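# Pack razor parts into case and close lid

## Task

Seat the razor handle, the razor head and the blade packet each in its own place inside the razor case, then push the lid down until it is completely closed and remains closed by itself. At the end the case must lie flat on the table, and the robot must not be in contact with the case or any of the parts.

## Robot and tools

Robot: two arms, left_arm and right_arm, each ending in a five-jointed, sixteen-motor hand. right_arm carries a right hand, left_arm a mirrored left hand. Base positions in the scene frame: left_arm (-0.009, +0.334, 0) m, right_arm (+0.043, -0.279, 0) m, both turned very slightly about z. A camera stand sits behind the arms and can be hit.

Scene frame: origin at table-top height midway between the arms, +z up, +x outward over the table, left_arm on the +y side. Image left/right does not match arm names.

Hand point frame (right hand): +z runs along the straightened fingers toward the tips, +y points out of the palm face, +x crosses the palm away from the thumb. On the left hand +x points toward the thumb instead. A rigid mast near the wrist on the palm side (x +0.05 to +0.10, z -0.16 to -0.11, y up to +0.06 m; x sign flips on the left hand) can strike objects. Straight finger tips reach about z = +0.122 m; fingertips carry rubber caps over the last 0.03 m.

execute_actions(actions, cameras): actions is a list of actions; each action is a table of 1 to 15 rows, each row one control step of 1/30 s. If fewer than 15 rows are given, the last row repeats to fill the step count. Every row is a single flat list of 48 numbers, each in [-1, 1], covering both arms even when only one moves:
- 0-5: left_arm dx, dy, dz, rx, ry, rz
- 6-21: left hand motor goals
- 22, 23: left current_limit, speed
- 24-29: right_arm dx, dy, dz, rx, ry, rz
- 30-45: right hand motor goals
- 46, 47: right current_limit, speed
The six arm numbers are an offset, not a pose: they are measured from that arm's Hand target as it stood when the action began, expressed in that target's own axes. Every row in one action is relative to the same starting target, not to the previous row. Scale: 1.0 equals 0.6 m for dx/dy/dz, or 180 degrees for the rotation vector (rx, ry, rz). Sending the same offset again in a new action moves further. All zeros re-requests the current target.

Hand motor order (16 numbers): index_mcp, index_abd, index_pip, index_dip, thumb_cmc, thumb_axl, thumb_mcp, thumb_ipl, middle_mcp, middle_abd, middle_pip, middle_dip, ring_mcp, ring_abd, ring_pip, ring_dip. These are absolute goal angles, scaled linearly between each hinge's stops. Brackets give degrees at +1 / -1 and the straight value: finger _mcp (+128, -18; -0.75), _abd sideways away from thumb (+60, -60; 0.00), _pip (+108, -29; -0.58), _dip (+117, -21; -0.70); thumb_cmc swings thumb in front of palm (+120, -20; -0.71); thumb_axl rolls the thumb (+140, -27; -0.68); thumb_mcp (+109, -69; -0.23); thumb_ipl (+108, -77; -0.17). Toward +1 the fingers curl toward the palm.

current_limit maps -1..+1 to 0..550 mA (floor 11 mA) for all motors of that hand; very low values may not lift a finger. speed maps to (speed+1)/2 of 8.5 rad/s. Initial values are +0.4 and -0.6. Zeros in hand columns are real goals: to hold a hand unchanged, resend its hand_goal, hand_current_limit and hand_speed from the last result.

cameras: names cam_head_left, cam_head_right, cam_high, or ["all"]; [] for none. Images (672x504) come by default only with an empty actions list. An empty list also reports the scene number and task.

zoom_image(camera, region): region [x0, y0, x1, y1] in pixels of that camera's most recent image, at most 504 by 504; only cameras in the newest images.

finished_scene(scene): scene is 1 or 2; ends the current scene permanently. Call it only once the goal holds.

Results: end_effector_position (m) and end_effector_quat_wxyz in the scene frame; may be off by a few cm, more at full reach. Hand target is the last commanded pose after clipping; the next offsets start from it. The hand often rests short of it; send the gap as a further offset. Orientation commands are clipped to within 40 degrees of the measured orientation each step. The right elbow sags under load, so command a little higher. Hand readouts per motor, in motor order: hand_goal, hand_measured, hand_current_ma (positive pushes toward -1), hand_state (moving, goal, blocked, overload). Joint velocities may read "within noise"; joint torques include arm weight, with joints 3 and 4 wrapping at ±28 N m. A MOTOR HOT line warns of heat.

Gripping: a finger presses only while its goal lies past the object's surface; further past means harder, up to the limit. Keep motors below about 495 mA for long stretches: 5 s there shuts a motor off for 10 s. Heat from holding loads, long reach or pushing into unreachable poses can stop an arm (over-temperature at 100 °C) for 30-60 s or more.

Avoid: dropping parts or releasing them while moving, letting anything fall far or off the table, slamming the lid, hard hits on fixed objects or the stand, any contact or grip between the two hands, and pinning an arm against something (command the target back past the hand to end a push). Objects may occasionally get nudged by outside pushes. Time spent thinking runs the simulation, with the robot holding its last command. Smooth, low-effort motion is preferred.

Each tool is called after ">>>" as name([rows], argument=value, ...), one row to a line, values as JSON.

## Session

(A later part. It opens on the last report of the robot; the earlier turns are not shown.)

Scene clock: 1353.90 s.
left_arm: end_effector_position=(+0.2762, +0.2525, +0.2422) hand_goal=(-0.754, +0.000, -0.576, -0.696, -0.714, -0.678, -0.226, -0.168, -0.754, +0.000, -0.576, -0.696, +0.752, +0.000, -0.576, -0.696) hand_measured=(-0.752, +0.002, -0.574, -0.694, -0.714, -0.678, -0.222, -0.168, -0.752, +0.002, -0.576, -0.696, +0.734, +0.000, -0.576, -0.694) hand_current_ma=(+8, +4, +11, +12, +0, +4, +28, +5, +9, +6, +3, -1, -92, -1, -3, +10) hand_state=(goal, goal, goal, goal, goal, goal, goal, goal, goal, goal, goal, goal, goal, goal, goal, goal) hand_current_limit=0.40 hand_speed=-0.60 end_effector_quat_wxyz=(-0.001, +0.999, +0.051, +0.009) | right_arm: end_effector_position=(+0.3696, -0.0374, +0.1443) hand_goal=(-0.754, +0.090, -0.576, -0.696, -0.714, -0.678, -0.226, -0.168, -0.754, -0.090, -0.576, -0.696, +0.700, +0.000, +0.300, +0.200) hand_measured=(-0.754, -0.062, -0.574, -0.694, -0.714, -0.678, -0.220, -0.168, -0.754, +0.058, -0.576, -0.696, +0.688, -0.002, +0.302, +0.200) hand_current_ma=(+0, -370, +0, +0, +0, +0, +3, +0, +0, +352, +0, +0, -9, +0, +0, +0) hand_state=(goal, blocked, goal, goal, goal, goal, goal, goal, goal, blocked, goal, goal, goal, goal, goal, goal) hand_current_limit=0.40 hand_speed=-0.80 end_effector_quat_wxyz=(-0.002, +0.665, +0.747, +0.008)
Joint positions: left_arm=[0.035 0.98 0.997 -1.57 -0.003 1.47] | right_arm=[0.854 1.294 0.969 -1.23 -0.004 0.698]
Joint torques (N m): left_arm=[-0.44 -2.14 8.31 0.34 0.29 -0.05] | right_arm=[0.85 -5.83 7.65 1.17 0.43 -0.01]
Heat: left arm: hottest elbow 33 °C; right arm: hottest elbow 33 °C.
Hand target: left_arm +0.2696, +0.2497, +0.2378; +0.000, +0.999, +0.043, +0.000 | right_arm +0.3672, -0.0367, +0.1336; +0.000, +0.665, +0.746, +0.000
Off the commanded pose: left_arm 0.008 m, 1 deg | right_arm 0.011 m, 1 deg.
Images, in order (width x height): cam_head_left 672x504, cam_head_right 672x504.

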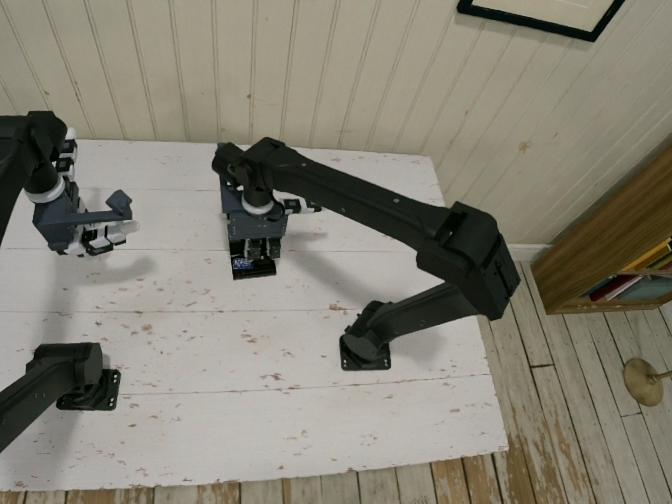

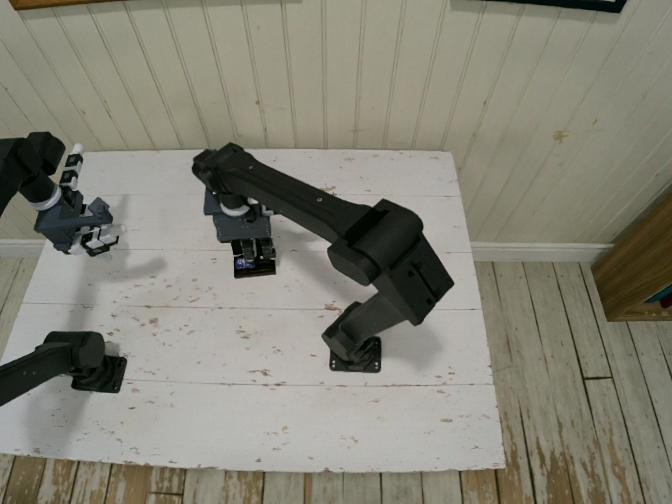

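>>> execute_actions([
  [[0,0,0,0,0,0,-0.754,0,-0.576,-0.696,-0.714,-0.678,-0.226,-0.168,-0.754,0,-0.576,-0.696,0.753,0,-0.576,-0.696,0.4,-0.6,-0.0042,-0.0005,-0.03,0,0,0,-0.754,0.09,-0.576,-0.696,-0.714,-0.678,-0.226,-0.168,-0.754,-0.09,-0.576,-0.696,0.7,0,0.3,0.2,0.4,-0.8]],
  [[0,0,0,0,0,0,-0.754,0,-0.576,-0.696,-0.714,-0.678,-0.226,-0.168,-0.754,0,-0.576,-0.696,0.753,0,-0.576,-0.696,0.4,-0.6,0,0,0.022,0,0,0,-0.754,0.09,-0.576,-0.696,-0.714,-0.678,-0.226,-0.168,-0.754,-0.09,-0.576,-0.696,0.7,0,0.3,0.2,0.4,-0.8]],
], cameras=["cam_head_left","cam_head_right"])

>>> zoom_image(camera="cam_head_right", region=[250, 250, 280, 275])

>>> zoom_image(camera="cam_head_left", region=[248, 248, 280, 275])

Scene clock: 1370.63 s.
left_arm: end_effector_position=(+0.2762, +0.2525, +0.2422) hand_goal=(-0.754, +0.000, -0.576, -0.696, -0.714, -0.678, -0.226, -0.168, -0.754, +0.000, -0.576, -0.696, +0.752, +0.000, -0.576, -0.696) hand_measured=(-0.752, +0.002, -0.574, -0.694, -0.714, -0.678, -0.222, -0.168, -0.752, +0.002, -0.576, -0.696, +0.734, +0.000, -0.576, -0.694) hand_current_ma=(+8, +4, +11, +12, +0, +4, +28, +5, +9, +6, +3, -1, -92, -1, -3, +10) hand_state=(goal, goal, goal, goal, goal, goal, goal, goal, goal, goal, goal, goal, goal, goal, goal, goal) hand_current_limit=0.40 hand_speed=-0.60 end_effector_quat_wxyz=(-0.001, +0.999, +0.051, +0.009) | right_arm: end_effector_position=(+0.3673, -0.0399, +0.1436) hand_goal=(-0.754, +0.090, -0.576, -0.696, -0.714, -0.678, -0.226, -0.168, -0.754, -0.090, -0.576, -0.696, +0.700, +0.000, +0.300, +0.200) hand_measured=(-0.754, -0.062, -0.574, -0.694, -0.714, -0.678, -0.220, -0.168, -0.752, +0.058, -0.576, -0.696, +0.688, -0.002, +0.302, +0.200) hand_current_ma=(+0, -370, +0, +0, +0, +0, +3, +0, +0, +352, +0, +0, -9, +0, +0, +0) hand_state=(goal, blocked, goal, goal, goal, goal, goal, goal, goal, blocked, goal, goal, goal, goal, goal, goal) hand_current_limit=0.40 hand_speed=-0.80 end_effector_quat_wxyz=(-0.002, +0.665, +0.747, +0.001)
Joint positions: left_arm=[0.035 0.98 0.997 -1.57 -0.003 1.47] | right_arm=[0.854 1.294 0.969 -1.244 -0.004 0.698]
Joint torques (N m): left_arm=[-0.32 -2.43 8.25 0.4 0.27 -0.03] | right_arm=[0.5 -6.48 8.03 1.13 0.43 -0.06]
Heat: left arm: hottest elbow 33 °C; right arm: hottest elbow 33 °C.
Hand target: left_arm +0.2696, +0.2497, +0.2378; +0.000, +0.999, +0.043, +0.000 | right_arm +0.3672, -0.0392, +0.1384; +0.000, +0.665, +0.746, -0.001
Off the commanded pose: left_arm 0.008 m, 1 deg | right_arm 0.005 m, 0 deg.
Images, in order (width x height): cam_head_left 672x504, cam_head_right 672x504.

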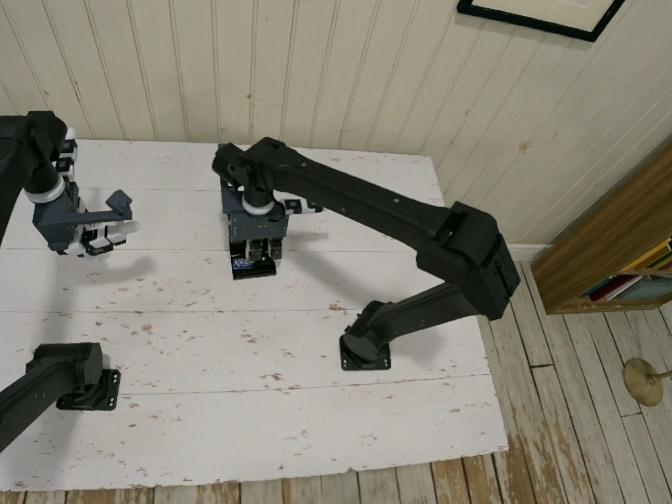

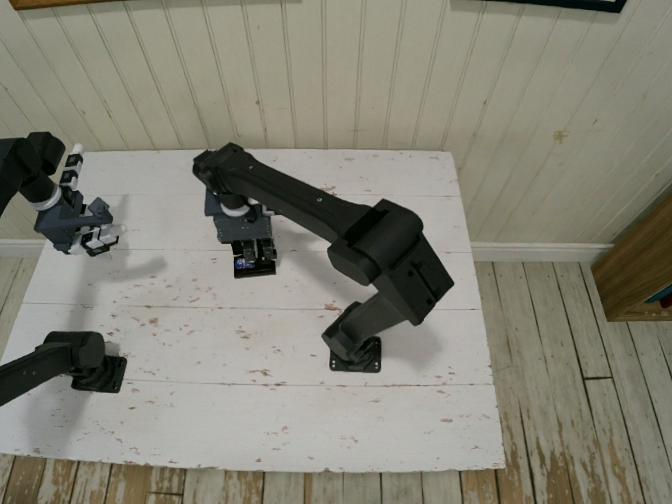

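Scaled by 16.800 from the camera's 672x504 image, which has a finer 960x720 frame.

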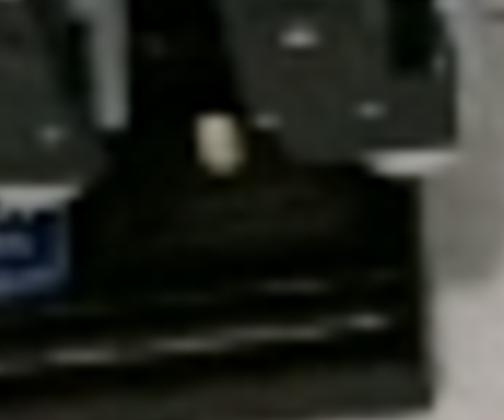

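Scaled by 15.750 from the camera's 672x504 image, which has a finer 960x720 frame.

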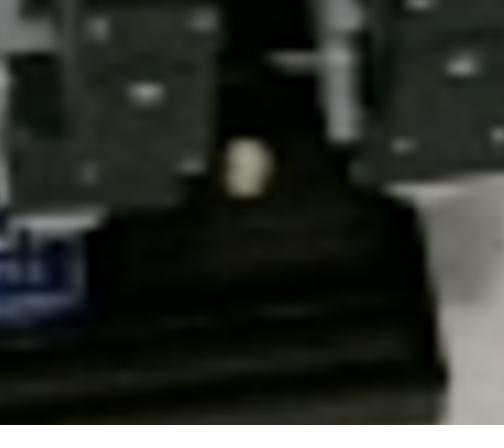

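>>> execute_actions([
  [[0,0,0,0,0,0,-0.754,0,-0.576,-0.696,-0.714,-0.678,-0.226,-0.168,-0.754,0,-0.576,-0.696,0.753,0,-0.576,-0.696,0.4,-0.6,0,0.0,0.005,0,0,0,-0.754,0.09,-0.576,-0.696,-0.714,-0.678,-0.226,-0.168,-0.754,-0.09,-0.576,-0.696,0.7,0,0.3,0.2,0.4,-0.8]],
], cameras=["cam_head_left","cam_head_right"])

>>> zoom_image(camera="cam_head_right", region=[250, 250, 280, 275])

Scene clock: 1378.53 s.
left_arm: end_effector_position=(+0.2762, +0.2525, +0.2422) hand_goal=(-0.754, +0.000, -0.576, -0.696, -0.714, -0.678, -0.226, -0.168, -0.754, +0.000, -0.576, -0.696, +0.752, +0.000, -0.576, -0.696) hand_measured=(-0.752, +0.002, -0.574, -0.694, -0.714, -0.678, -0.222, -0.168, -0.752, +0.002, -0.576, -0.696, +0.734, +0.000, -0.576, -0.694) hand_current_ma=(+8, +4, +11, +12, +0, +4, +28, +5, +9, +6, +3, -1, -92, -1, -3, +10) hand_state=(goal, goal, goal, goal, goal, goal, goal, goal, goal, goal, goal, goal, goal, goal, goal, goal) hand_current_limit=0.40 hand_speed=-0.60 end_effector_quat_wxyz=(-0.001, +0.999, +0.051, +0.009) | right_arm: end_effector_position=(+0.3687, -0.0384, +0.1440) hand_goal=(-0.754, +0.090, -0.576, -0.696, -0.714, -0.678, -0.226, -0.168, -0.754, -0.090, -0.576, -0.696, +0.700, +0.000, +0.300, +0.200) hand_measured=(-0.754, -0.062, -0.574, -0.694, -0.714, -0.678, -0.220, -0.168, -0.752, +0.058, -0.576, -0.696, +0.688, -0.002, +0.302, +0.200) hand_current_ma=(+0, -370, +0, +0, +0, +0, +3, +0, +0, +352, +0, +0, -9, +0, +0, +0) hand_state=(goal, blocked, goal, goal, goal, goal, goal, goal, goal, blocked, goal, goal, goal, goal, goal, goal) hand_current_limit=0.40 hand_speed=-0.80 end_effector_quat_wxyz=(-0.002, +0.665, +0.747, +0.005)
Joint positions: left_arm=[0.035 0.98 0.997 -1.57 -0.003 1.47] | right_arm=[0.854 1.294 0.969 -1.235 -0.004 0.698]
Joint torques (N m): left_arm=[-0.79 -2.2 8.29 0.29 0.29 -0.04] | right_arm=[0.5 -6.3 7.56 1.16 0.43 -0.06]
Heat: left arm: hottest elbow 33 °C; right arm: hottest elbow 33 °C.
Hand target: left_arm +0.2696, +0.2497, +0.2378; +0.000, +0.999, +0.043, +0.000 | right_arm +0.3672, -0.0392, +0.1354; +0.000, +0.665, +0.746, +0.000
Off the commanded pose: left_arm 0.008 m, 1 deg | right_arm 0.009 m, 1 deg.
Images, in order (width x height): cam_head_left 672x504, cam_head_right 672x504.

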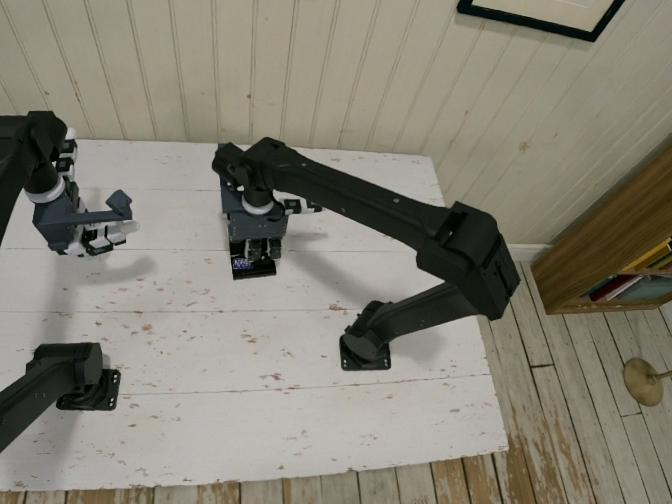

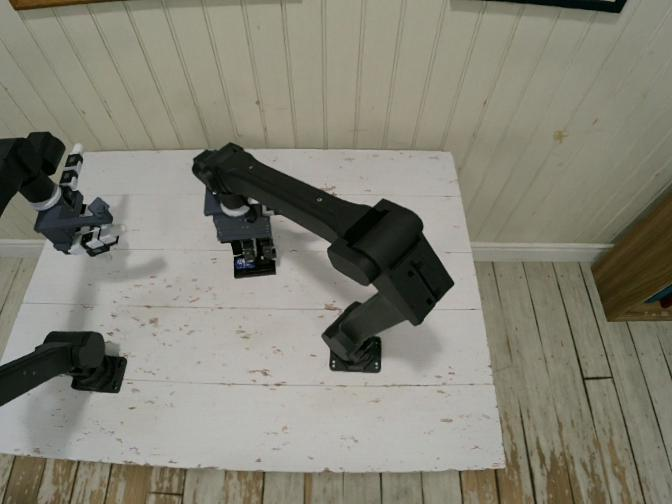

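Scaled by 16.800 from the camera's 672x504 image, which has a finer 960x720 frame.

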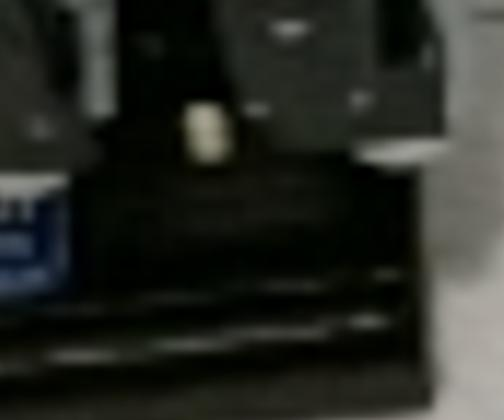

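>>> execute_actions([
  [[0,0,0,0,0,0,-0.754,0,-0.576,-0.696,-0.714,-0.678,-0.226,-0.168,-0.754,0,-0.576,-0.696,0.753,0,-0.576,-0.696,0.4,-0.6,-0.0018,0.0008,-0.027,0,0,0,-0.754,0.09,-0.576,-0.696,-0.714,-0.678,-0.226,-0.168,-0.754,-0.09,-0.576,-0.696,0.7,0,0.3,0.2,0.4,-0.8]],
  [[0,0,0,0,0,0,-0.754,0,-0.576,-0.696,-0.714,-0.678,-0.226,-0.168,-0.754,0,-0.576,-0.696,0.753,0,-0.576,-0.696,0.4,-0.6,0,0,0.0215,0,0,0,-0.754,0.09,-0.576,-0.696,-0.714,-0.678,-0.226,-0.168,-0.754,-0.09,-0.576,-0.696,0.7,0,0.3,0.2,0.4,-0.8]],
], cameras=["cam_head_left","cam_head_right"])

>>> zoom_image(camera="cam_head_right", region=[250, 250, 280, 275])

Scene clock: 1390.47 s.
left_arm: end_effector_position=(+0.2762, +0.2525, +0.2422) hand_goal=(-0.754, +0.000, -0.576, -0.696, -0.714, -0.678, -0.226, -0.168, -0.754, +0.000, -0.576, -0.696, +0.752, +0.000, -0.576, -0.696) hand_measured=(-0.752, +0.002, -0.574, -0.694, -0.714, -0.678, -0.222, -0.168, -0.752, +0.002, -0.576, -0.696, +0.734, +0.000, -0.576, -0.694) hand_current_ma=(+8, +4, +11, +12, +0, +4, +28, +5, +9, +6, +3, -1, -92, -1, -3, +10) hand_state=(goal, goal, goal, goal, goal, goal, goal, goal, goal, goal, goal, goal, goal, goal, goal, goal) hand_current_limit=0.40 hand_speed=-0.60 end_effector_quat_wxyz=(-0.001, +0.999, +0.051, +0.009) | right_arm: end_effector_position=(+0.3671, -0.0400, +0.1436) hand_goal=(-0.754, +0.090, -0.576, -0.696, -0.714, -0.678, -0.226, -0.168, -0.754, -0.090, -0.576, -0.696, +0.700, +0.000, +0.300, +0.200) hand_measured=(-0.754, -0.062, -0.574, -0.694, -0.714, -0.678, -0.220, -0.168, -0.752, +0.058, -0.576, -0.696, +0.688, -0.002, +0.302, +0.200) hand_current_ma=(+0, -370, +0, +0, +0, +0, +3, +0, +0, +352, +0, +0, -9, +0, +0, +0) hand_state=(goal, blocked, goal, goal, goal, goal, goal, goal, goal, blocked, goal, goal, goal, goal, goal, goal) hand_current_limit=0.40 hand_speed=-0.80 end_effector_quat_wxyz=(-0.002, +0.665, +0.747, +0.001)
Joint positions: left_arm=[0.035 0.98 0.997 -1.57 -0.003 1.47] | right_arm=[0.854 1.294 0.969 -1.245 -0.004 0.698]
Joint torques (N m): left_arm=[-0.44 -2.43 8.29 0.32 0.29 -0.06] | right_arm=[0.21 -6.53 7.99 1.13 0.43 -0.09]
Heat: left arm: hottest elbow 33 °C; right arm: hottest elbow 32 °C.
Hand target: left_arm +0.2696, +0.2497, +0.2378; +0.000, +0.999, +0.043, +0.000 | right_arm +0.3678, -0.0402, +0.1387; +0.000, +0.665, +0.746, +0.000
Off the commanded pose: left_arm 0.008 m, 1 deg | right_arm 0.005 m, 0 deg.
Images, in order (width x height): cam_head_left 672x504, cam_head_right 672x504.

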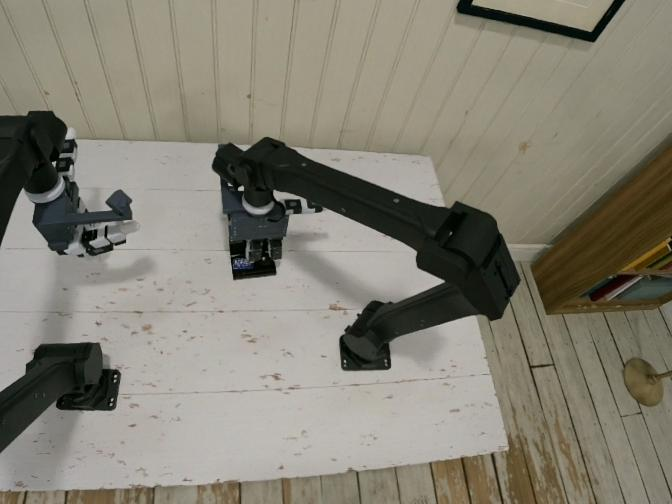

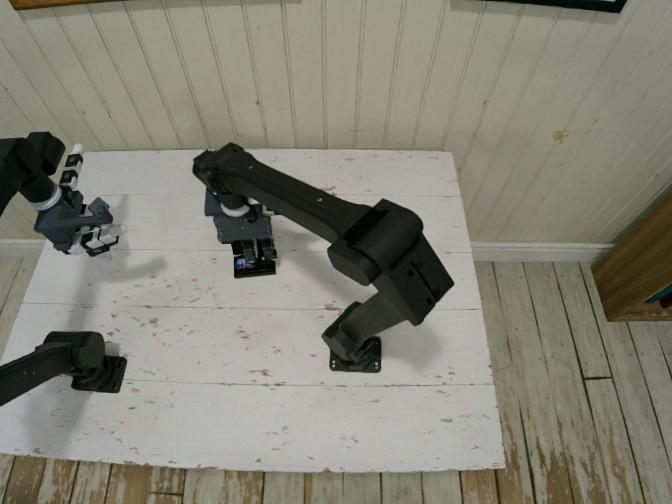

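Scaled by 16.800 from the camera's 672x504 image, which has a finer 960x720 frame.

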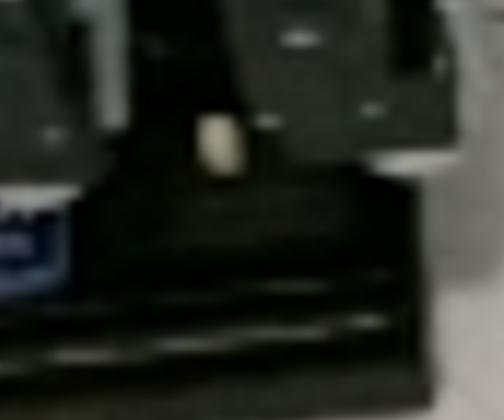

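>>> execute_actions([
  [[0,0,0,0,0,0,-0.754,0,-0.576,-0.696,-0.714,-0.678,-0.226,-0.168,-0.754,0,-0.576,-0.696,0.753,0,-0.576,-0.696,0.4,-0.6,0,0.0,-0.0,0,0,0,-0.754,-0.06,-0.576,-0.696,-0.714,-0.678,-0.226,-0.168,-0.754,0.06,-0.576,-0.696,0.7,0,0.3,0.2,0.4,-0.8]],
  [[0,0,0,0,0,0,-0.754,0,-0.576,-0.696,-0.714,-0.678,-0.226,-0.168,-0.754,0,-0.576,-0.696,0.753,0,-0.576,-0.696,0.4,-0.6,0,0,0,0,0,0,-0.754,-0.1,-0.576,-0.696,-0.714,-0.678,-0.226,-0.168,-0.754,0.1,-0.576,-0.696,0.7,0,0.3,0.2,0.4,-0.8]],
], cameras=["cam_head_left","cam_head_right"])

>>> zoom_image(camera="cam_head_right", region=[250, 250, 280, 275])

>>> zoom_image(camera="cam_head_left", region=[248, 248, 280, 275])

Scene clock: 1399.60 s.
left_arm: end_effector_position=(+0.2762, +0.2525, +0.2422) hand_goal=(-0.754, +0.000, -0.576, -0.696, -0.714, -0.678, -0.226, -0.168, -0.754, +0.000, -0.576, -0.696, +0.752, +0.000, -0.576, -0.696) hand_measured=(-0.752, +0.002, -0.574, -0.694, -0.714, -0.678, -0.222, -0.168, -0.752, +0.002, -0.576, -0.696, +0.734, +0.000, -0.576, -0.694) hand_current_ma=(+8, +4, +11, +12, +0, +4, +28, +5, +9, +6, +3, -1, -92, -1, -3, +10) hand_state=(goal, goal, goal, goal, goal, goal, goal, goal, goal, goal, goal, goal, goal, goal, goal, goal) hand_current_limit=0.40 hand_speed=-0.60 end_effector_quat_wxyz=(-0.001, +0.999, +0.051, +0.009) | right_arm: end_effector_position=(+0.3671, -0.0400, +0.1436) hand_goal=(-0.754, -0.100, -0.576, -0.696, -0.714, -0.678, -0.226, -0.168, -0.754, +0.100, -0.576, -0.696, +0.700, +0.000, +0.300, +0.200) hand_measured=(-0.754, -0.096, -0.574, -0.694, -0.714, -0.678, -0.220, -0.168, -0.752, +0.096, -0.576, -0.696, +0.688, -0.002, +0.302, +0.200) hand_current_ma=(+0, +1, +0, +0, +0, +0, +3, +0, +0, -1, +0, +0, -9, +0, +0, +0) hand_state=(goal, goal, goal, goal, goal, goal, goal, goal, goal, goal, goal, goal, goal, goal, goal, goal) hand_current_limit=0.40 hand_speed=-0.80 end_effector_quat_wxyz=(-0.002, +0.665, +0.747, +0.001)
Joint positions: left_arm=[0.035 0.98 0.997 -1.57 -0.003 1.47] | right_arm=[0.854 1.294 0.969 -1.245 -0.004 0.698]
Joint torques (N m): left_arm=[-0.26 -2.37 8.28 0.38 0.27 -0.02] | right_arm=[0.26 -6.53 7.99 1.14 0.43 -0.1]
Heat: left arm: hottest elbow 33 °C; right arm: hottest elbow 32 °C.
Hand target: left_arm +0.2696, +0.2497, +0.2378; +0.000, +0.999, +0.043, +0.000 | right_arm +0.3678, -0.0402, +0.1387; +0.000, +0.665, +0.746, +0.000
Off the commanded pose: left_arm 0.008 m, 1 deg | right_arm 0.005 m, 0 deg.
Images, in order (width x height): cam_head_left 672x504, cam_head_right 672x504.

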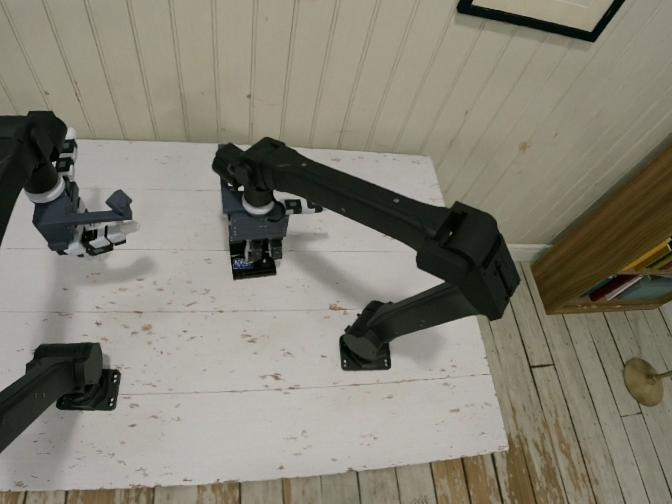

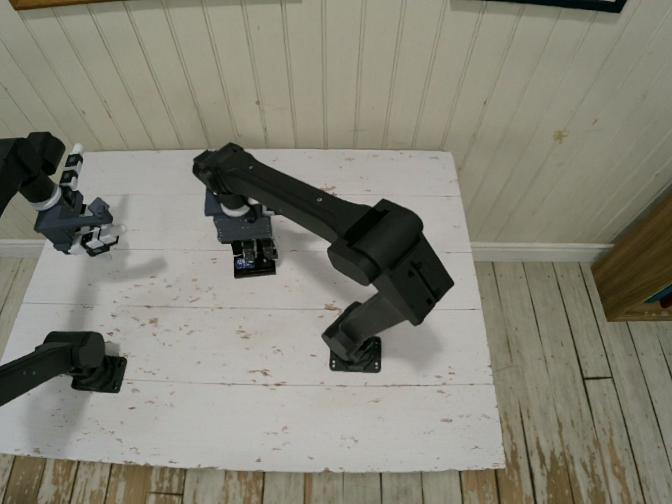

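Scaled by 16.800 from the camera's 672x504 image, which has a finer 960x720 frame.

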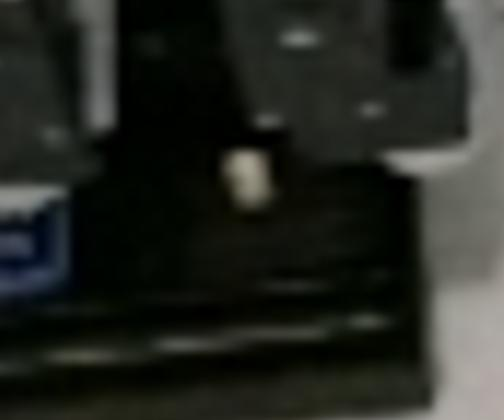

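Scaled by 15.750 from the camera's 672x504 image, which has a finer 960x720 frame.

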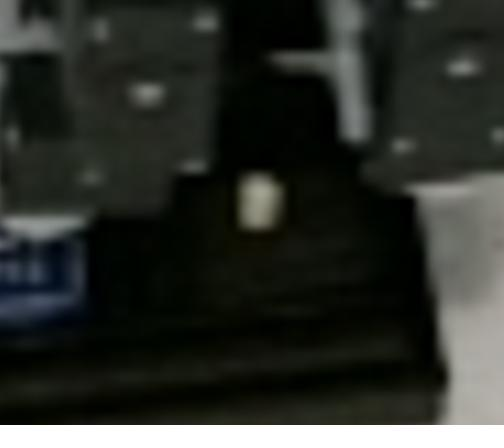

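>>> execute_actions([
  [[0,0,0,0,0,0,-0.754,0,-0.576,-0.696,-0.714,-0.678,-0.226,-0.168,-0.754,0,-0.576,-0.696,0.753,0,-0.576,-0.696,0.4,-0.6,0,0.0,-0.06,0,0,0,-0.754,-0.1,-0.576,-0.696,-0.714,-0.678,-0.226,-0.168,-0.754,0.1,-0.576,-0.696,0.7,0,0.3,0.2,0.4,-0.8]],
  [[0,0,0,0,0,0,-0.754,0,-0.576,-0.696,-0.714,-0.678,-0.226,-0.168,-0.754,0,-0.576,-0.696,0.753,0,-0.576,-0.696,0.4,-0.6,0,0,-0.06,0,0,0,-0.754,-0.1,-0.576,-0.696,-0.714,-0.678,-0.226,-0.168,-0.754,0.1,-0.576,-0.696,0.7,0,0.3,0.2,0.4,-0.8]],
], cameras=["all"])

>>> zoom_image(camera="cam_head_right", region=[232, 240, 282, 285])

>>> zoom_image(camera="cam_head_left", region=[228, 240, 278, 285])

>>> zoom_image(camera="cam_high", region=[350, 240, 400, 290])

Scene clock: 1416.10 s.
left_arm: end_effector_position=(+0.2762, +0.2525, +0.2422) hand_goal=(-0.754, +0.000, -0.576, -0.696, -0.714, -0.678, -0.226, -0.168, -0.754, +0.000, -0.576, -0.696, +0.752, +0.000, -0.576, -0.696) hand_measured=(-0.752, +0.002, -0.574, -0.694, -0.714, -0.678, -0.222, -0.168, -0.752, +0.002, -0.576, -0.696, +0.734, +0.000, -0.576, -0.694) hand_current_ma=(+8, +4, +11, +12, +0, +4, +28, +5, +9, +6, +3, -1, -92, -1, -3, +10) hand_state=(goal, goal, goal, goal, goal, goal, goal, goal, goal, goal, goal, goal, goal, goal, goal, goal) hand_current_limit=0.40 hand_speed=-0.60 end_effector_quat_wxyz=(-0.001, +0.999, +0.051, +0.009) | right_arm: end_effector_position=(+0.3598, -0.0480, +0.1931) hand_goal=(-0.754, -0.100, -0.576, -0.696, -0.714, -0.678, -0.226, -0.168, -0.754, +0.100, -0.576, -0.696, +0.700, +0.000, +0.300, +0.200) hand_measured=(-0.752, -0.098, -0.574, -0.694, -0.714, -0.678, -0.220, -0.168, -0.752, +0.098, -0.576, -0.696, +0.688, -0.002, +0.302, +0.200) hand_current_ma=(+0, +1, +0, +0, +0, +0, +3, +0, +0, -1, +0, +0, -9, +0, +0, +0) hand_state=(goal, goal, goal, goal, goal, goal, goal, goal, goal, goal, goal, goal, goal, goal, goal, goal) hand_current_limit=0.40 hand_speed=-0.80 end_effector_quat_wxyz=(-0.002, +0.665, +0.746, -0.016)
Joint positions: left_arm=[0.035 0.98 0.997 -1.57 -0.003 1.47] | right_arm=[0.854 1.251 1.069 -1.42 -0.003 0.698]
Joint torques (N m): left_arm=[-0.67 -2.37 8.31 0.34 0.27 -0.03] | right_arm=[0.21 -6.65 12.46 0.23 0.4 -0.09]
Heat: left arm: hottest elbow 33 °C; right arm: hottest elbow 32 °C.
Hand target: left_arm +0.2696, +0.2497, +0.2378; +0.000, +0.999, +0.043, +0.000 | right_arm +0.3680, -0.0402, +0.2108; +0.000, +0.665, +0.746, +0.000
Off the commanded pose: left_arm 0.008 m, 1 deg | right_arm 0.021 m, 2 deg.

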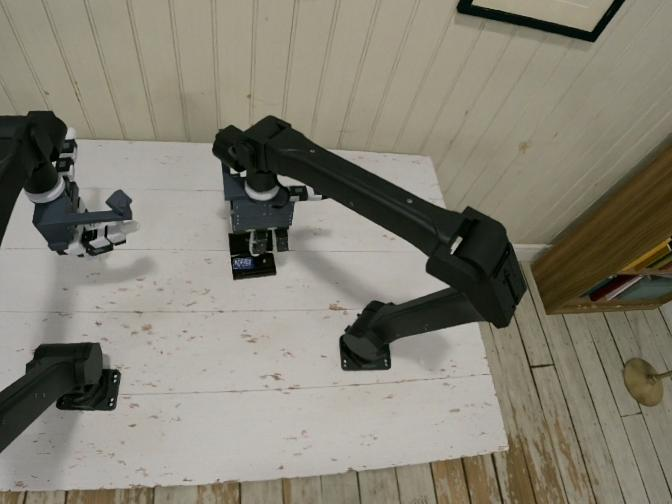

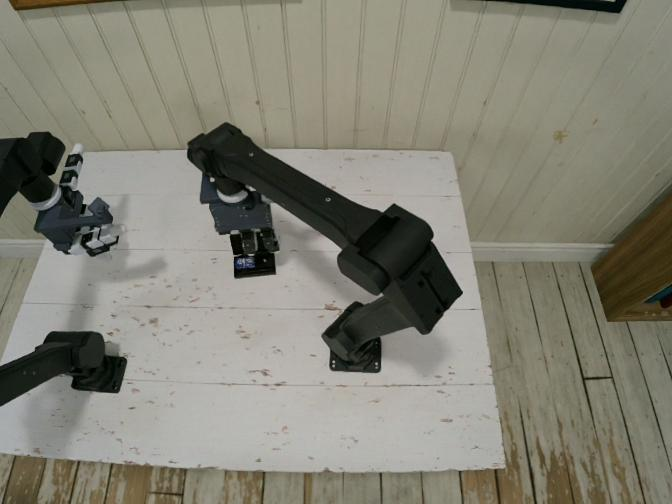

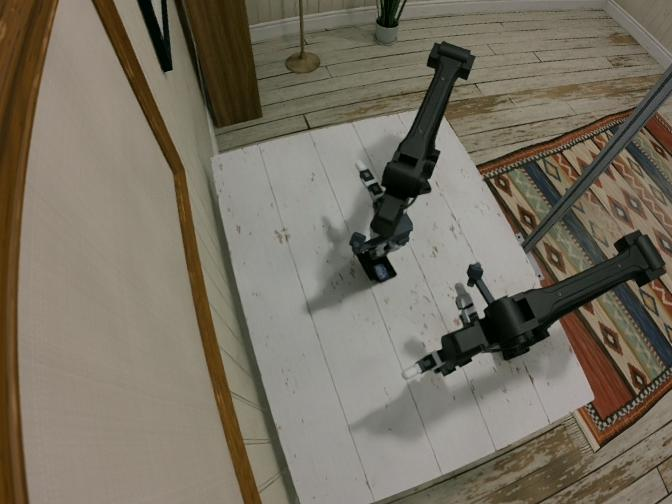

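Scaled by 10.080 from the camera's 672x504 image, which has a finer 960x720 frame.

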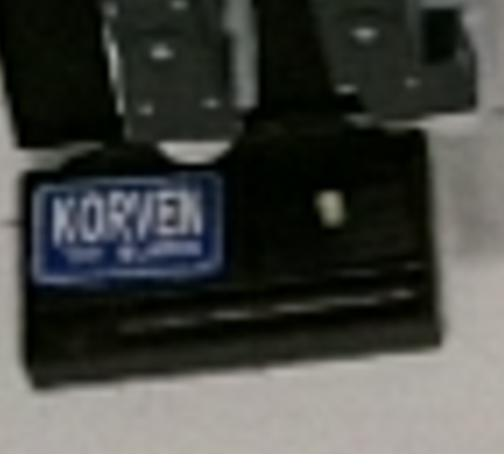

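Scaled by 10.080 from the camera's 672x504 image, which has a finer 960x720 frame.

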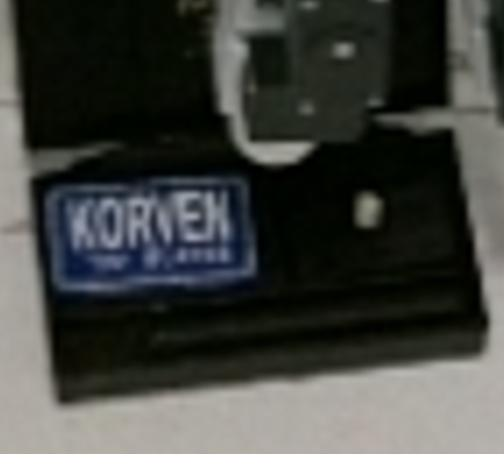

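Scaled by 10.080 from the camera's 672x504 image, which has a finer 960x720 frame.

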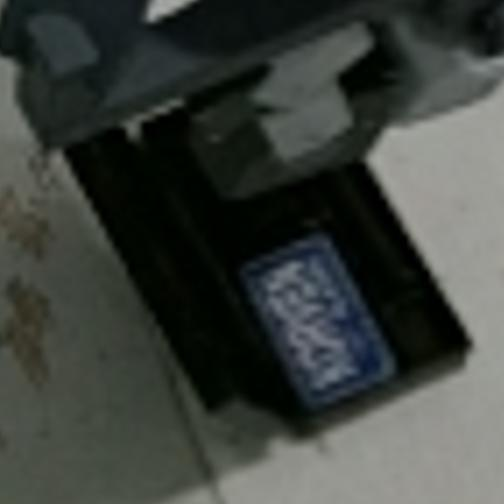

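>>> zoom_image(camera="cam_head_right", region=[252, 250, 278, 276])

>>> zoom_image(camera="cam_head_left", region=[252, 250, 278, 276])

Scaled by 19.385 from the camera's 672x504 image, which has a finer 960x720 frame.

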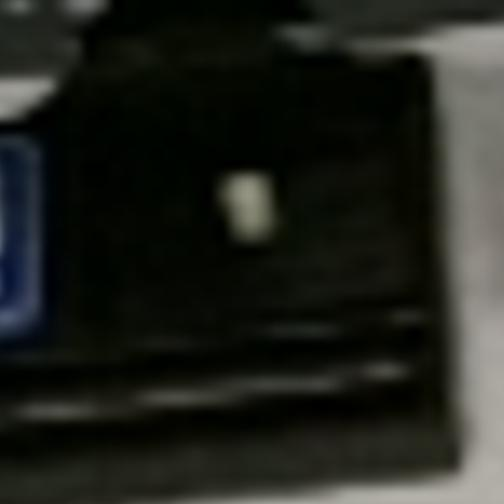

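Scaled by 19.385 from the camera's 672x504 image, which has a finer 960x720 frame.

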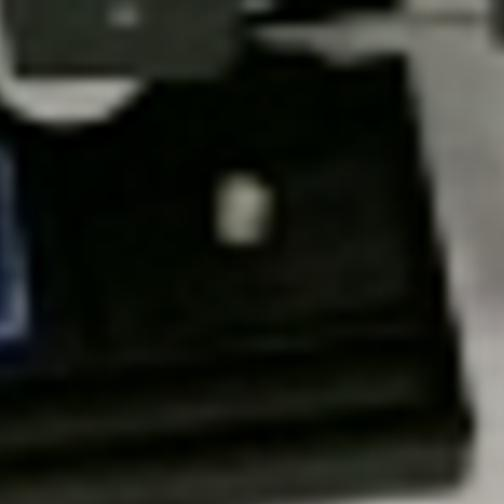

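>>> execute_actions([
  [[0,0,0,0,0,0,-0.754,0,-0.576,-0.696,-0.714,-0.678,-0.226,-0.168,-0.754,0,-0.576,-0.696,0.753,0,-0.576,-0.696,0.4,-0.6,0,0.0,-0.085,0,0,0,-0.754,0,-0.576,-0.696,-0.714,-0.678,-0.226,-0.168,-0.754,0,-0.576,-0.696,0.7,0,0.3,0.2,0.4,-0.8]],
  [[0,0,0,0,0,0,-0.754,0,-0.576,-0.696,-0.714,-0.678,-0.226,-0.168,-0.754,0,-0.576,-0.696,0.753,0,-0.576,-0.696,0.4,-0.6,0.0133,0.06,0,0,0,0,-0.754,0,-0.576,-0.696,-0.714,-0.678,-0.226,-0.168,-0.754,0,-0.576,-0.696,0.7,0,0.3,0.2,0.4,-0.8]],
  [[0,0,0,0,0,0,-0.754,0,-0.576,-0.696,-0.714,-0.678,-0.226,-0.168,-0.754,0,-0.576,-0.696,0.753,0,-0.576,-0.696,0.4,-0.6,0.0133,0.06,0,0,0,0,-0.754,0,-0.576,-0.696,-0.714,-0.678,-0.226,-0.168,-0.754,0,-0.576,-0.696,0.7,0,0.3,0.2,0.4,-0.8]],
], cameras=["all"])

>>> zoom_image(camera="cam_head_right", region=[220, 200, 300, 290])

>>> zoom_image(camera="cam_head_left", region=[220, 200, 300, 290])

>>> zoom_image(camera="cam_high", region=[330, 210, 410, 290])

Scene clock: 1453.67 s.
left_arm: end_effector_position=(+0.2762, +0.2525, +0.2422) hand_goal=(-0.754, +0.000, -0.576, -0.696, -0.714, -0.678, -0.226, -0.168, -0.754, +0.000, -0.576, -0.696, +0.752, +0.000, -0.576, -0.696) hand_measured=(-0.752, +0.002, -0.574, -0.694, -0.714, -0.678, -0.222, -0.168, -0.752, +0.002, -0.576, -0.696, +0.734, +0.000, -0.576, -0.694) hand_current_ma=(+8, +4, +11, +12, +0, +4, +28, +5, +9, +6, +3, -1, -92, -1, -3, +10) hand_state=(goal, goal, goal, goal, goal, goal, goal, goal, goal, goal, goal, goal, goal, goal, goal, goal) hand_current_limit=0.40 hand_speed=-0.60 end_effector_quat_wxyz=(-0.001, +0.999, +0.051, +0.009) | right_arm: end_effector_position=(+0.4237, -0.0254, +0.2436) hand_goal=(-0.754, +0.000, -0.576, -0.696, -0.714, -0.678, -0.226, -0.168, -0.754, +0.000, -0.576, -0.696, +0.700, +0.000, +0.300, +0.200) hand_measured=(-0.754, -0.002, -0.574, -0.694, -0.714, -0.678, -0.220, -0.168, -0.754, +0.002, -0.576, -0.696, +0.688, -0.002, +0.302, +0.200) hand_current_ma=(+0, +0, +0, +0, +0, +0, +4, +0, +0, +0, +0, +0, -9, +0, +0, +0) hand_state=(goal, goal, goal, goal, goal, goal, goal, goal, goal, goal, goal, goal, goal, goal, goal, goal) hand_current_limit=0.40 hand_speed=-0.80 end_effector_quat_wxyz=(-0.003, +0.669, +0.743, -0.022)
Joint positions: left_arm=[0.035 0.98 0.997 -1.57 -0.003 1.47] | right_arm=[0.779 1.406 1.349 -1.558 -0.001 0.632]
Joint torques (N m): left_arm=[-0.67 -2.2 8.25 0.35 0.26 -0.06] | right_arm=[-0.26 -8.29 13.2 0.68 0.32 -0.27]
Heat: left arm: hottest elbow 33 °C; right arm: hottest elbow 36 °C.
Hand target: left_arm +0.2696, +0.2497, +0.2378; +0.000, +0.999, +0.043, +0.000 | right_arm +0.4376, -0.0161, +0.2615; +0.000, +0.665, +0.747, +0.000
Off the commanded pose: left_arm 0.008 m, 1 deg | right_arm 0.025 m, 3 deg.

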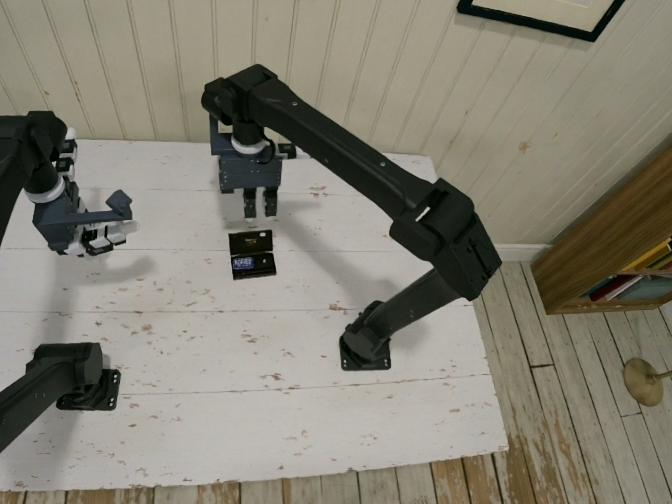

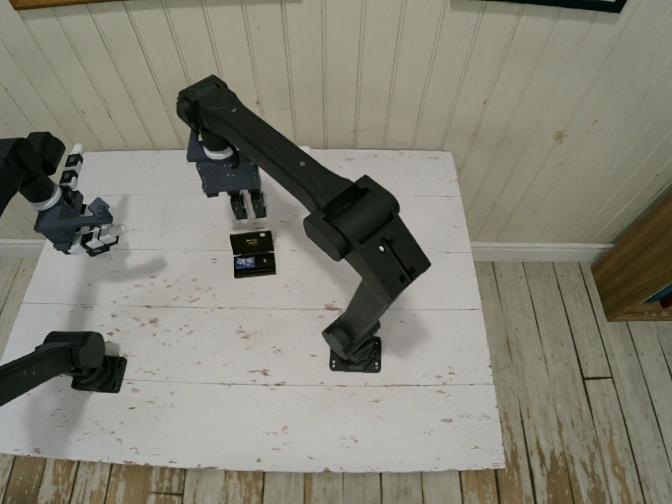

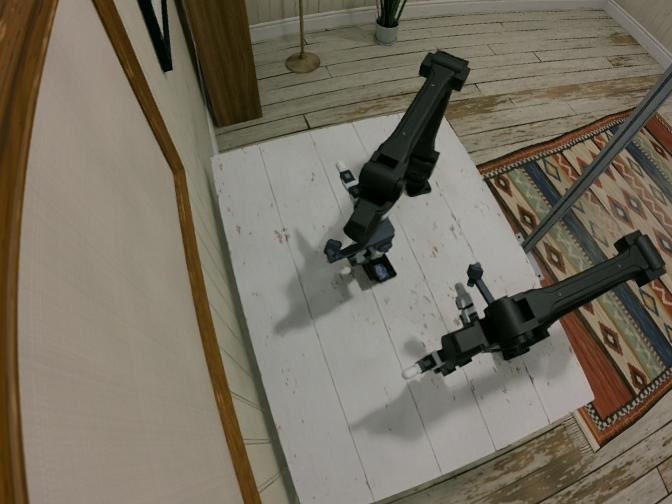

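Scaled by 5.600 from the camera's 672x504 image, which has a finer 960x720 frame.

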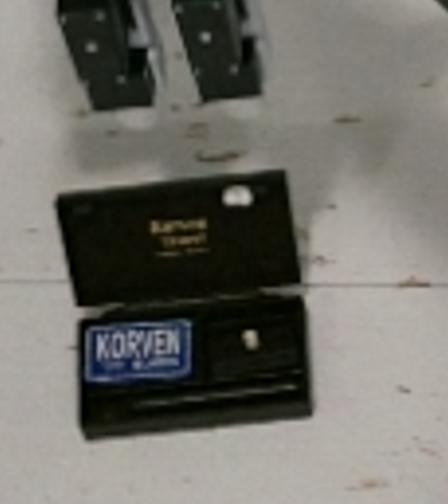

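Scaled by 5.600 from the camera's 672x504 image, which has a finer 960x720 frame.

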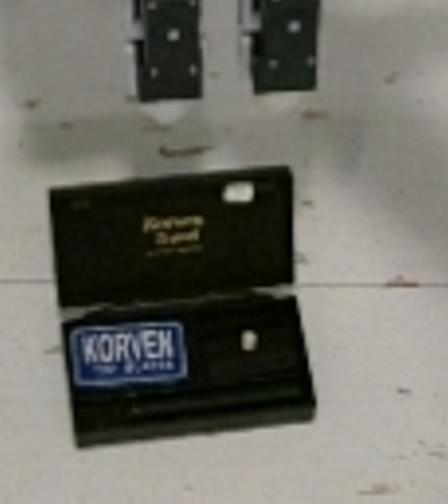

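Scaled by 6.300 from the camera's 672x504 image, which has a finer 960x720 frame.

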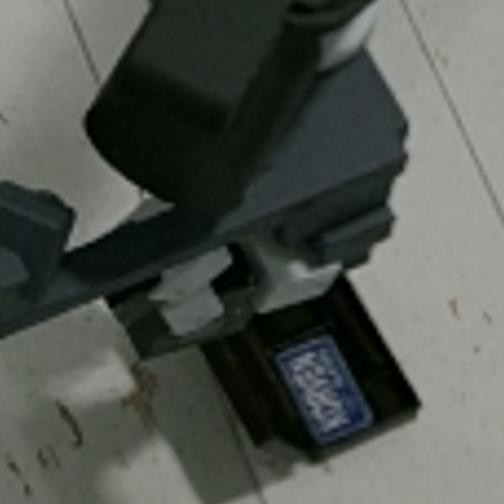

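>>> zoom_image(camera="cam_head_right", region=[230, 248, 280, 282])

>>> zoom_image(camera="cam_head_left", region=[228, 248, 280, 284])

Scaled by 10.080 from the camera's 672x504 image, which has a finer 960x720 frame.

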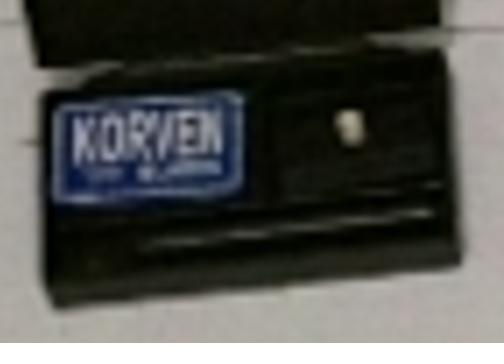

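Scaled by 9.692 from the camera's 672x504 image, which has a finer 960x720 frame.

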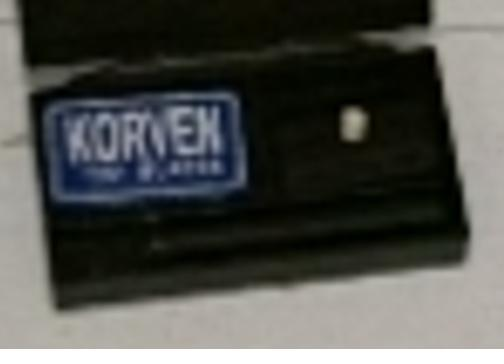

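>>> execute_actions([
  [[0,0,0,0,0,0,-0.754,0,-0.576,-0.696,-0.714,-0.678,-0.226,-0.168,-0.754,0,-0.576,-0.696,0.753,0,-0.576,-0.696,0.4,-0.6,0.0085,0.0,0.04,0,0,0,-0.754,0,-0.576,-0.696,-0.714,-0.678,-0.226,-0.168,-0.754,0,-0.576,-0.696,0.7,0,0.3,0.2,0.4,-0.8]],
  [[0,0,0,0,0,0,-0.754,0,-0.576,-0.696,-0.714,-0.678,-0.226,-0.168,-0.754,0,-0.576,-0.696,0.753,0,-0.576,-0.696,0.4,-0.6,0,0,0.06,0,0,0,-0.754,0,-0.576,-0.696,-0.714,-0.678,-0.226,-0.168,-0.754,0,-0.576,-0.696,0.7,0,0.3,0.2,0.4,-0.8]],
  [[0,0,0,0,0,0,-0.754,0,-0.576,-0.696,-0.714,-0.678,-0.226,-0.168,-0.754,0,-0.576,-0.696,0.753,0,-0.576,-0.696,0.4,-0.6,0,0,0.05,0,0,0,-0.754,0,-0.576,-0.696,-0.714,-0.678,-0.226,-0.168,-0.754,0,-0.576,-0.696,0.7,0,0.3,0.2,0.4,-0.8]],
], cameras=["all"])

>>> zoom_image(camera="cam_head_right", region=[220, 200, 300, 290])

>>> zoom_image(camera="cam_high", region=[330, 210, 410, 290])

Scene clock: 1472.53 s.
left_arm: end_effector_position=(+0.2762, +0.2525, +0.2422) hand_goal=(-0.754, +0.000, -0.576, -0.696, -0.714, -0.678, -0.226, -0.168, -0.754, +0.000, -0.576, -0.696, +0.752, +0.000, -0.576, -0.696) hand_measured=(-0.752, +0.002, -0.574, -0.694, -0.714, -0.678, -0.222, -0.168, -0.752, +0.002, -0.576, -0.696, +0.734, +0.000, -0.576, -0.694) hand_current_ma=(+8, +4, +11, +12, +0, +4, +28, +5, +9, +6, +3, -1, -92, -1, -3, +10) hand_state=(goal, goal, goal, goal, goal, goal, goal, goal, goal, goal, goal, goal, goal, goal, goal, goal) hand_current_limit=0.40 hand_speed=-0.60 end_effector_quat_wxyz=(-0.001, +0.999, +0.051, +0.009) | right_arm: end_effector_position=(+0.4363, -0.0139, +0.1784) hand_goal=(-0.754, +0.000, -0.576, -0.696, -0.714, -0.678, -0.226, -0.168, -0.754, +0.000, -0.576, -0.696, +0.700, +0.000, +0.300, +0.200) hand_measured=(-0.754, -0.002, -0.576, -0.694, -0.714, -0.678, -0.222, -0.168, -0.754, +0.002, -0.576, -0.696, +0.688, -0.002, +0.302, +0.200) hand_current_ma=(+0, +0, +0, +0, +0, +0, +3, +0, +0, +0, +0, +0, -9, +0, +0, +0) hand_state=(goal, goal, goal, goal, goal, goal, goal, goal, goal, goal, goal, goal, goal, goal, goal, goal) hand_current_limit=0.40 hand_speed=-0.80 end_effector_quat_wxyz=(+0.000, +0.669, +0.744, +0.002)
Joint positions: left_arm=[0.035 0.98 0.997 -1.57 -0.003 1.47] | right_arm=[0.779 1.445 1.21 -1.332 -0.001 0.632]
Joint torques (N m): left_arm=[-0.85 -2.26 8.36 0.27 0.29 -0.01] | right_arm=[0.44 -8.53 8.42 1.14 0.3 -0.16]
Heat: left arm: hottest elbow 33 °C; right arm: hottest elbow 38 °C.
Hand target: left_arm +0.2696, +0.2497, +0.2378; +0.000, +0.999, +0.043, +0.000 | right_arm +0.4370, -0.0109, +0.1716; +0.000, +0.665, +0.747, +0.000
Off the commanded pose: left_arm 0.008 m, 1 deg | right_arm 0.007 m, 1 deg.

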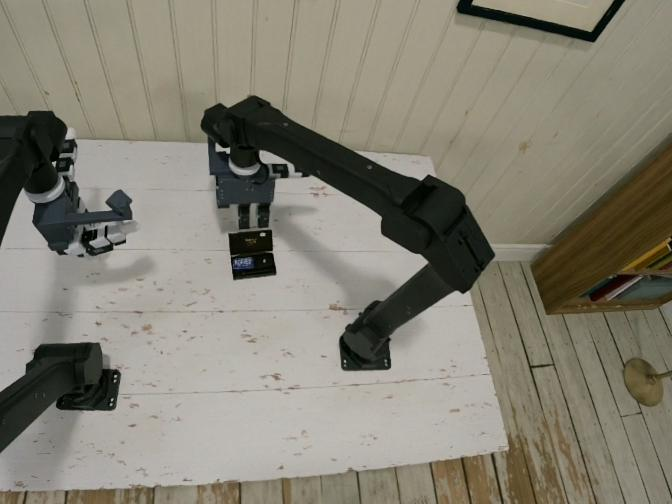

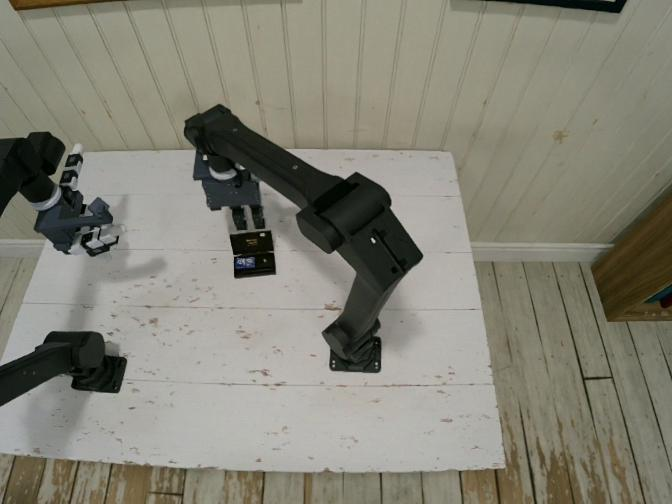

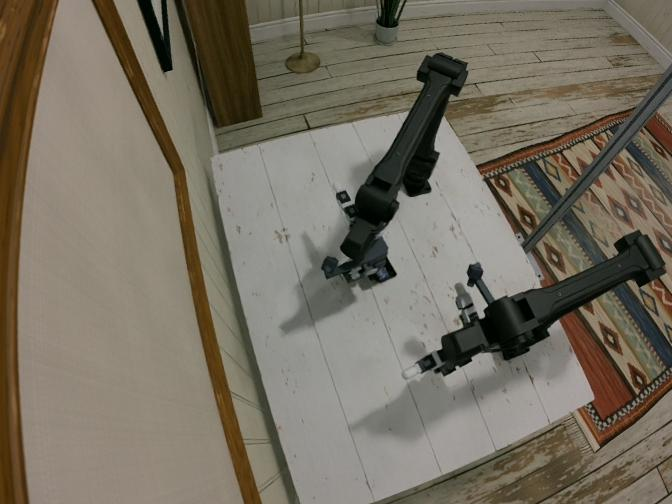

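Scaled by 5.600 from the camera's 672x504 image, which has a finer 960x720 frame.

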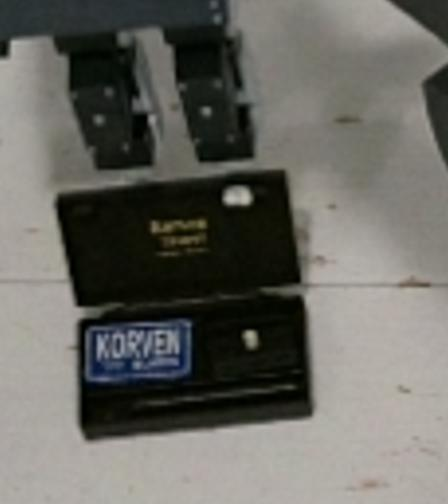

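Scaled by 6.300 from the camera's 672x504 image, which has a finer 960x720 frame.

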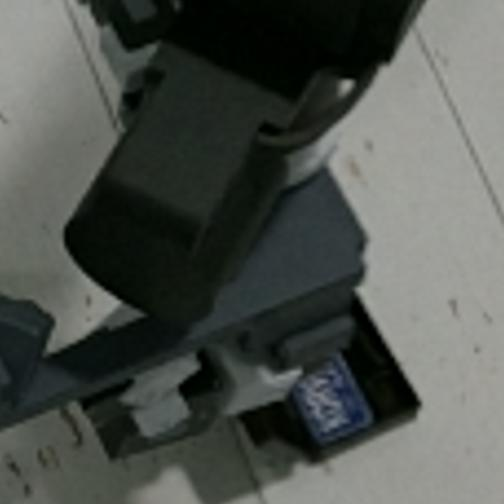

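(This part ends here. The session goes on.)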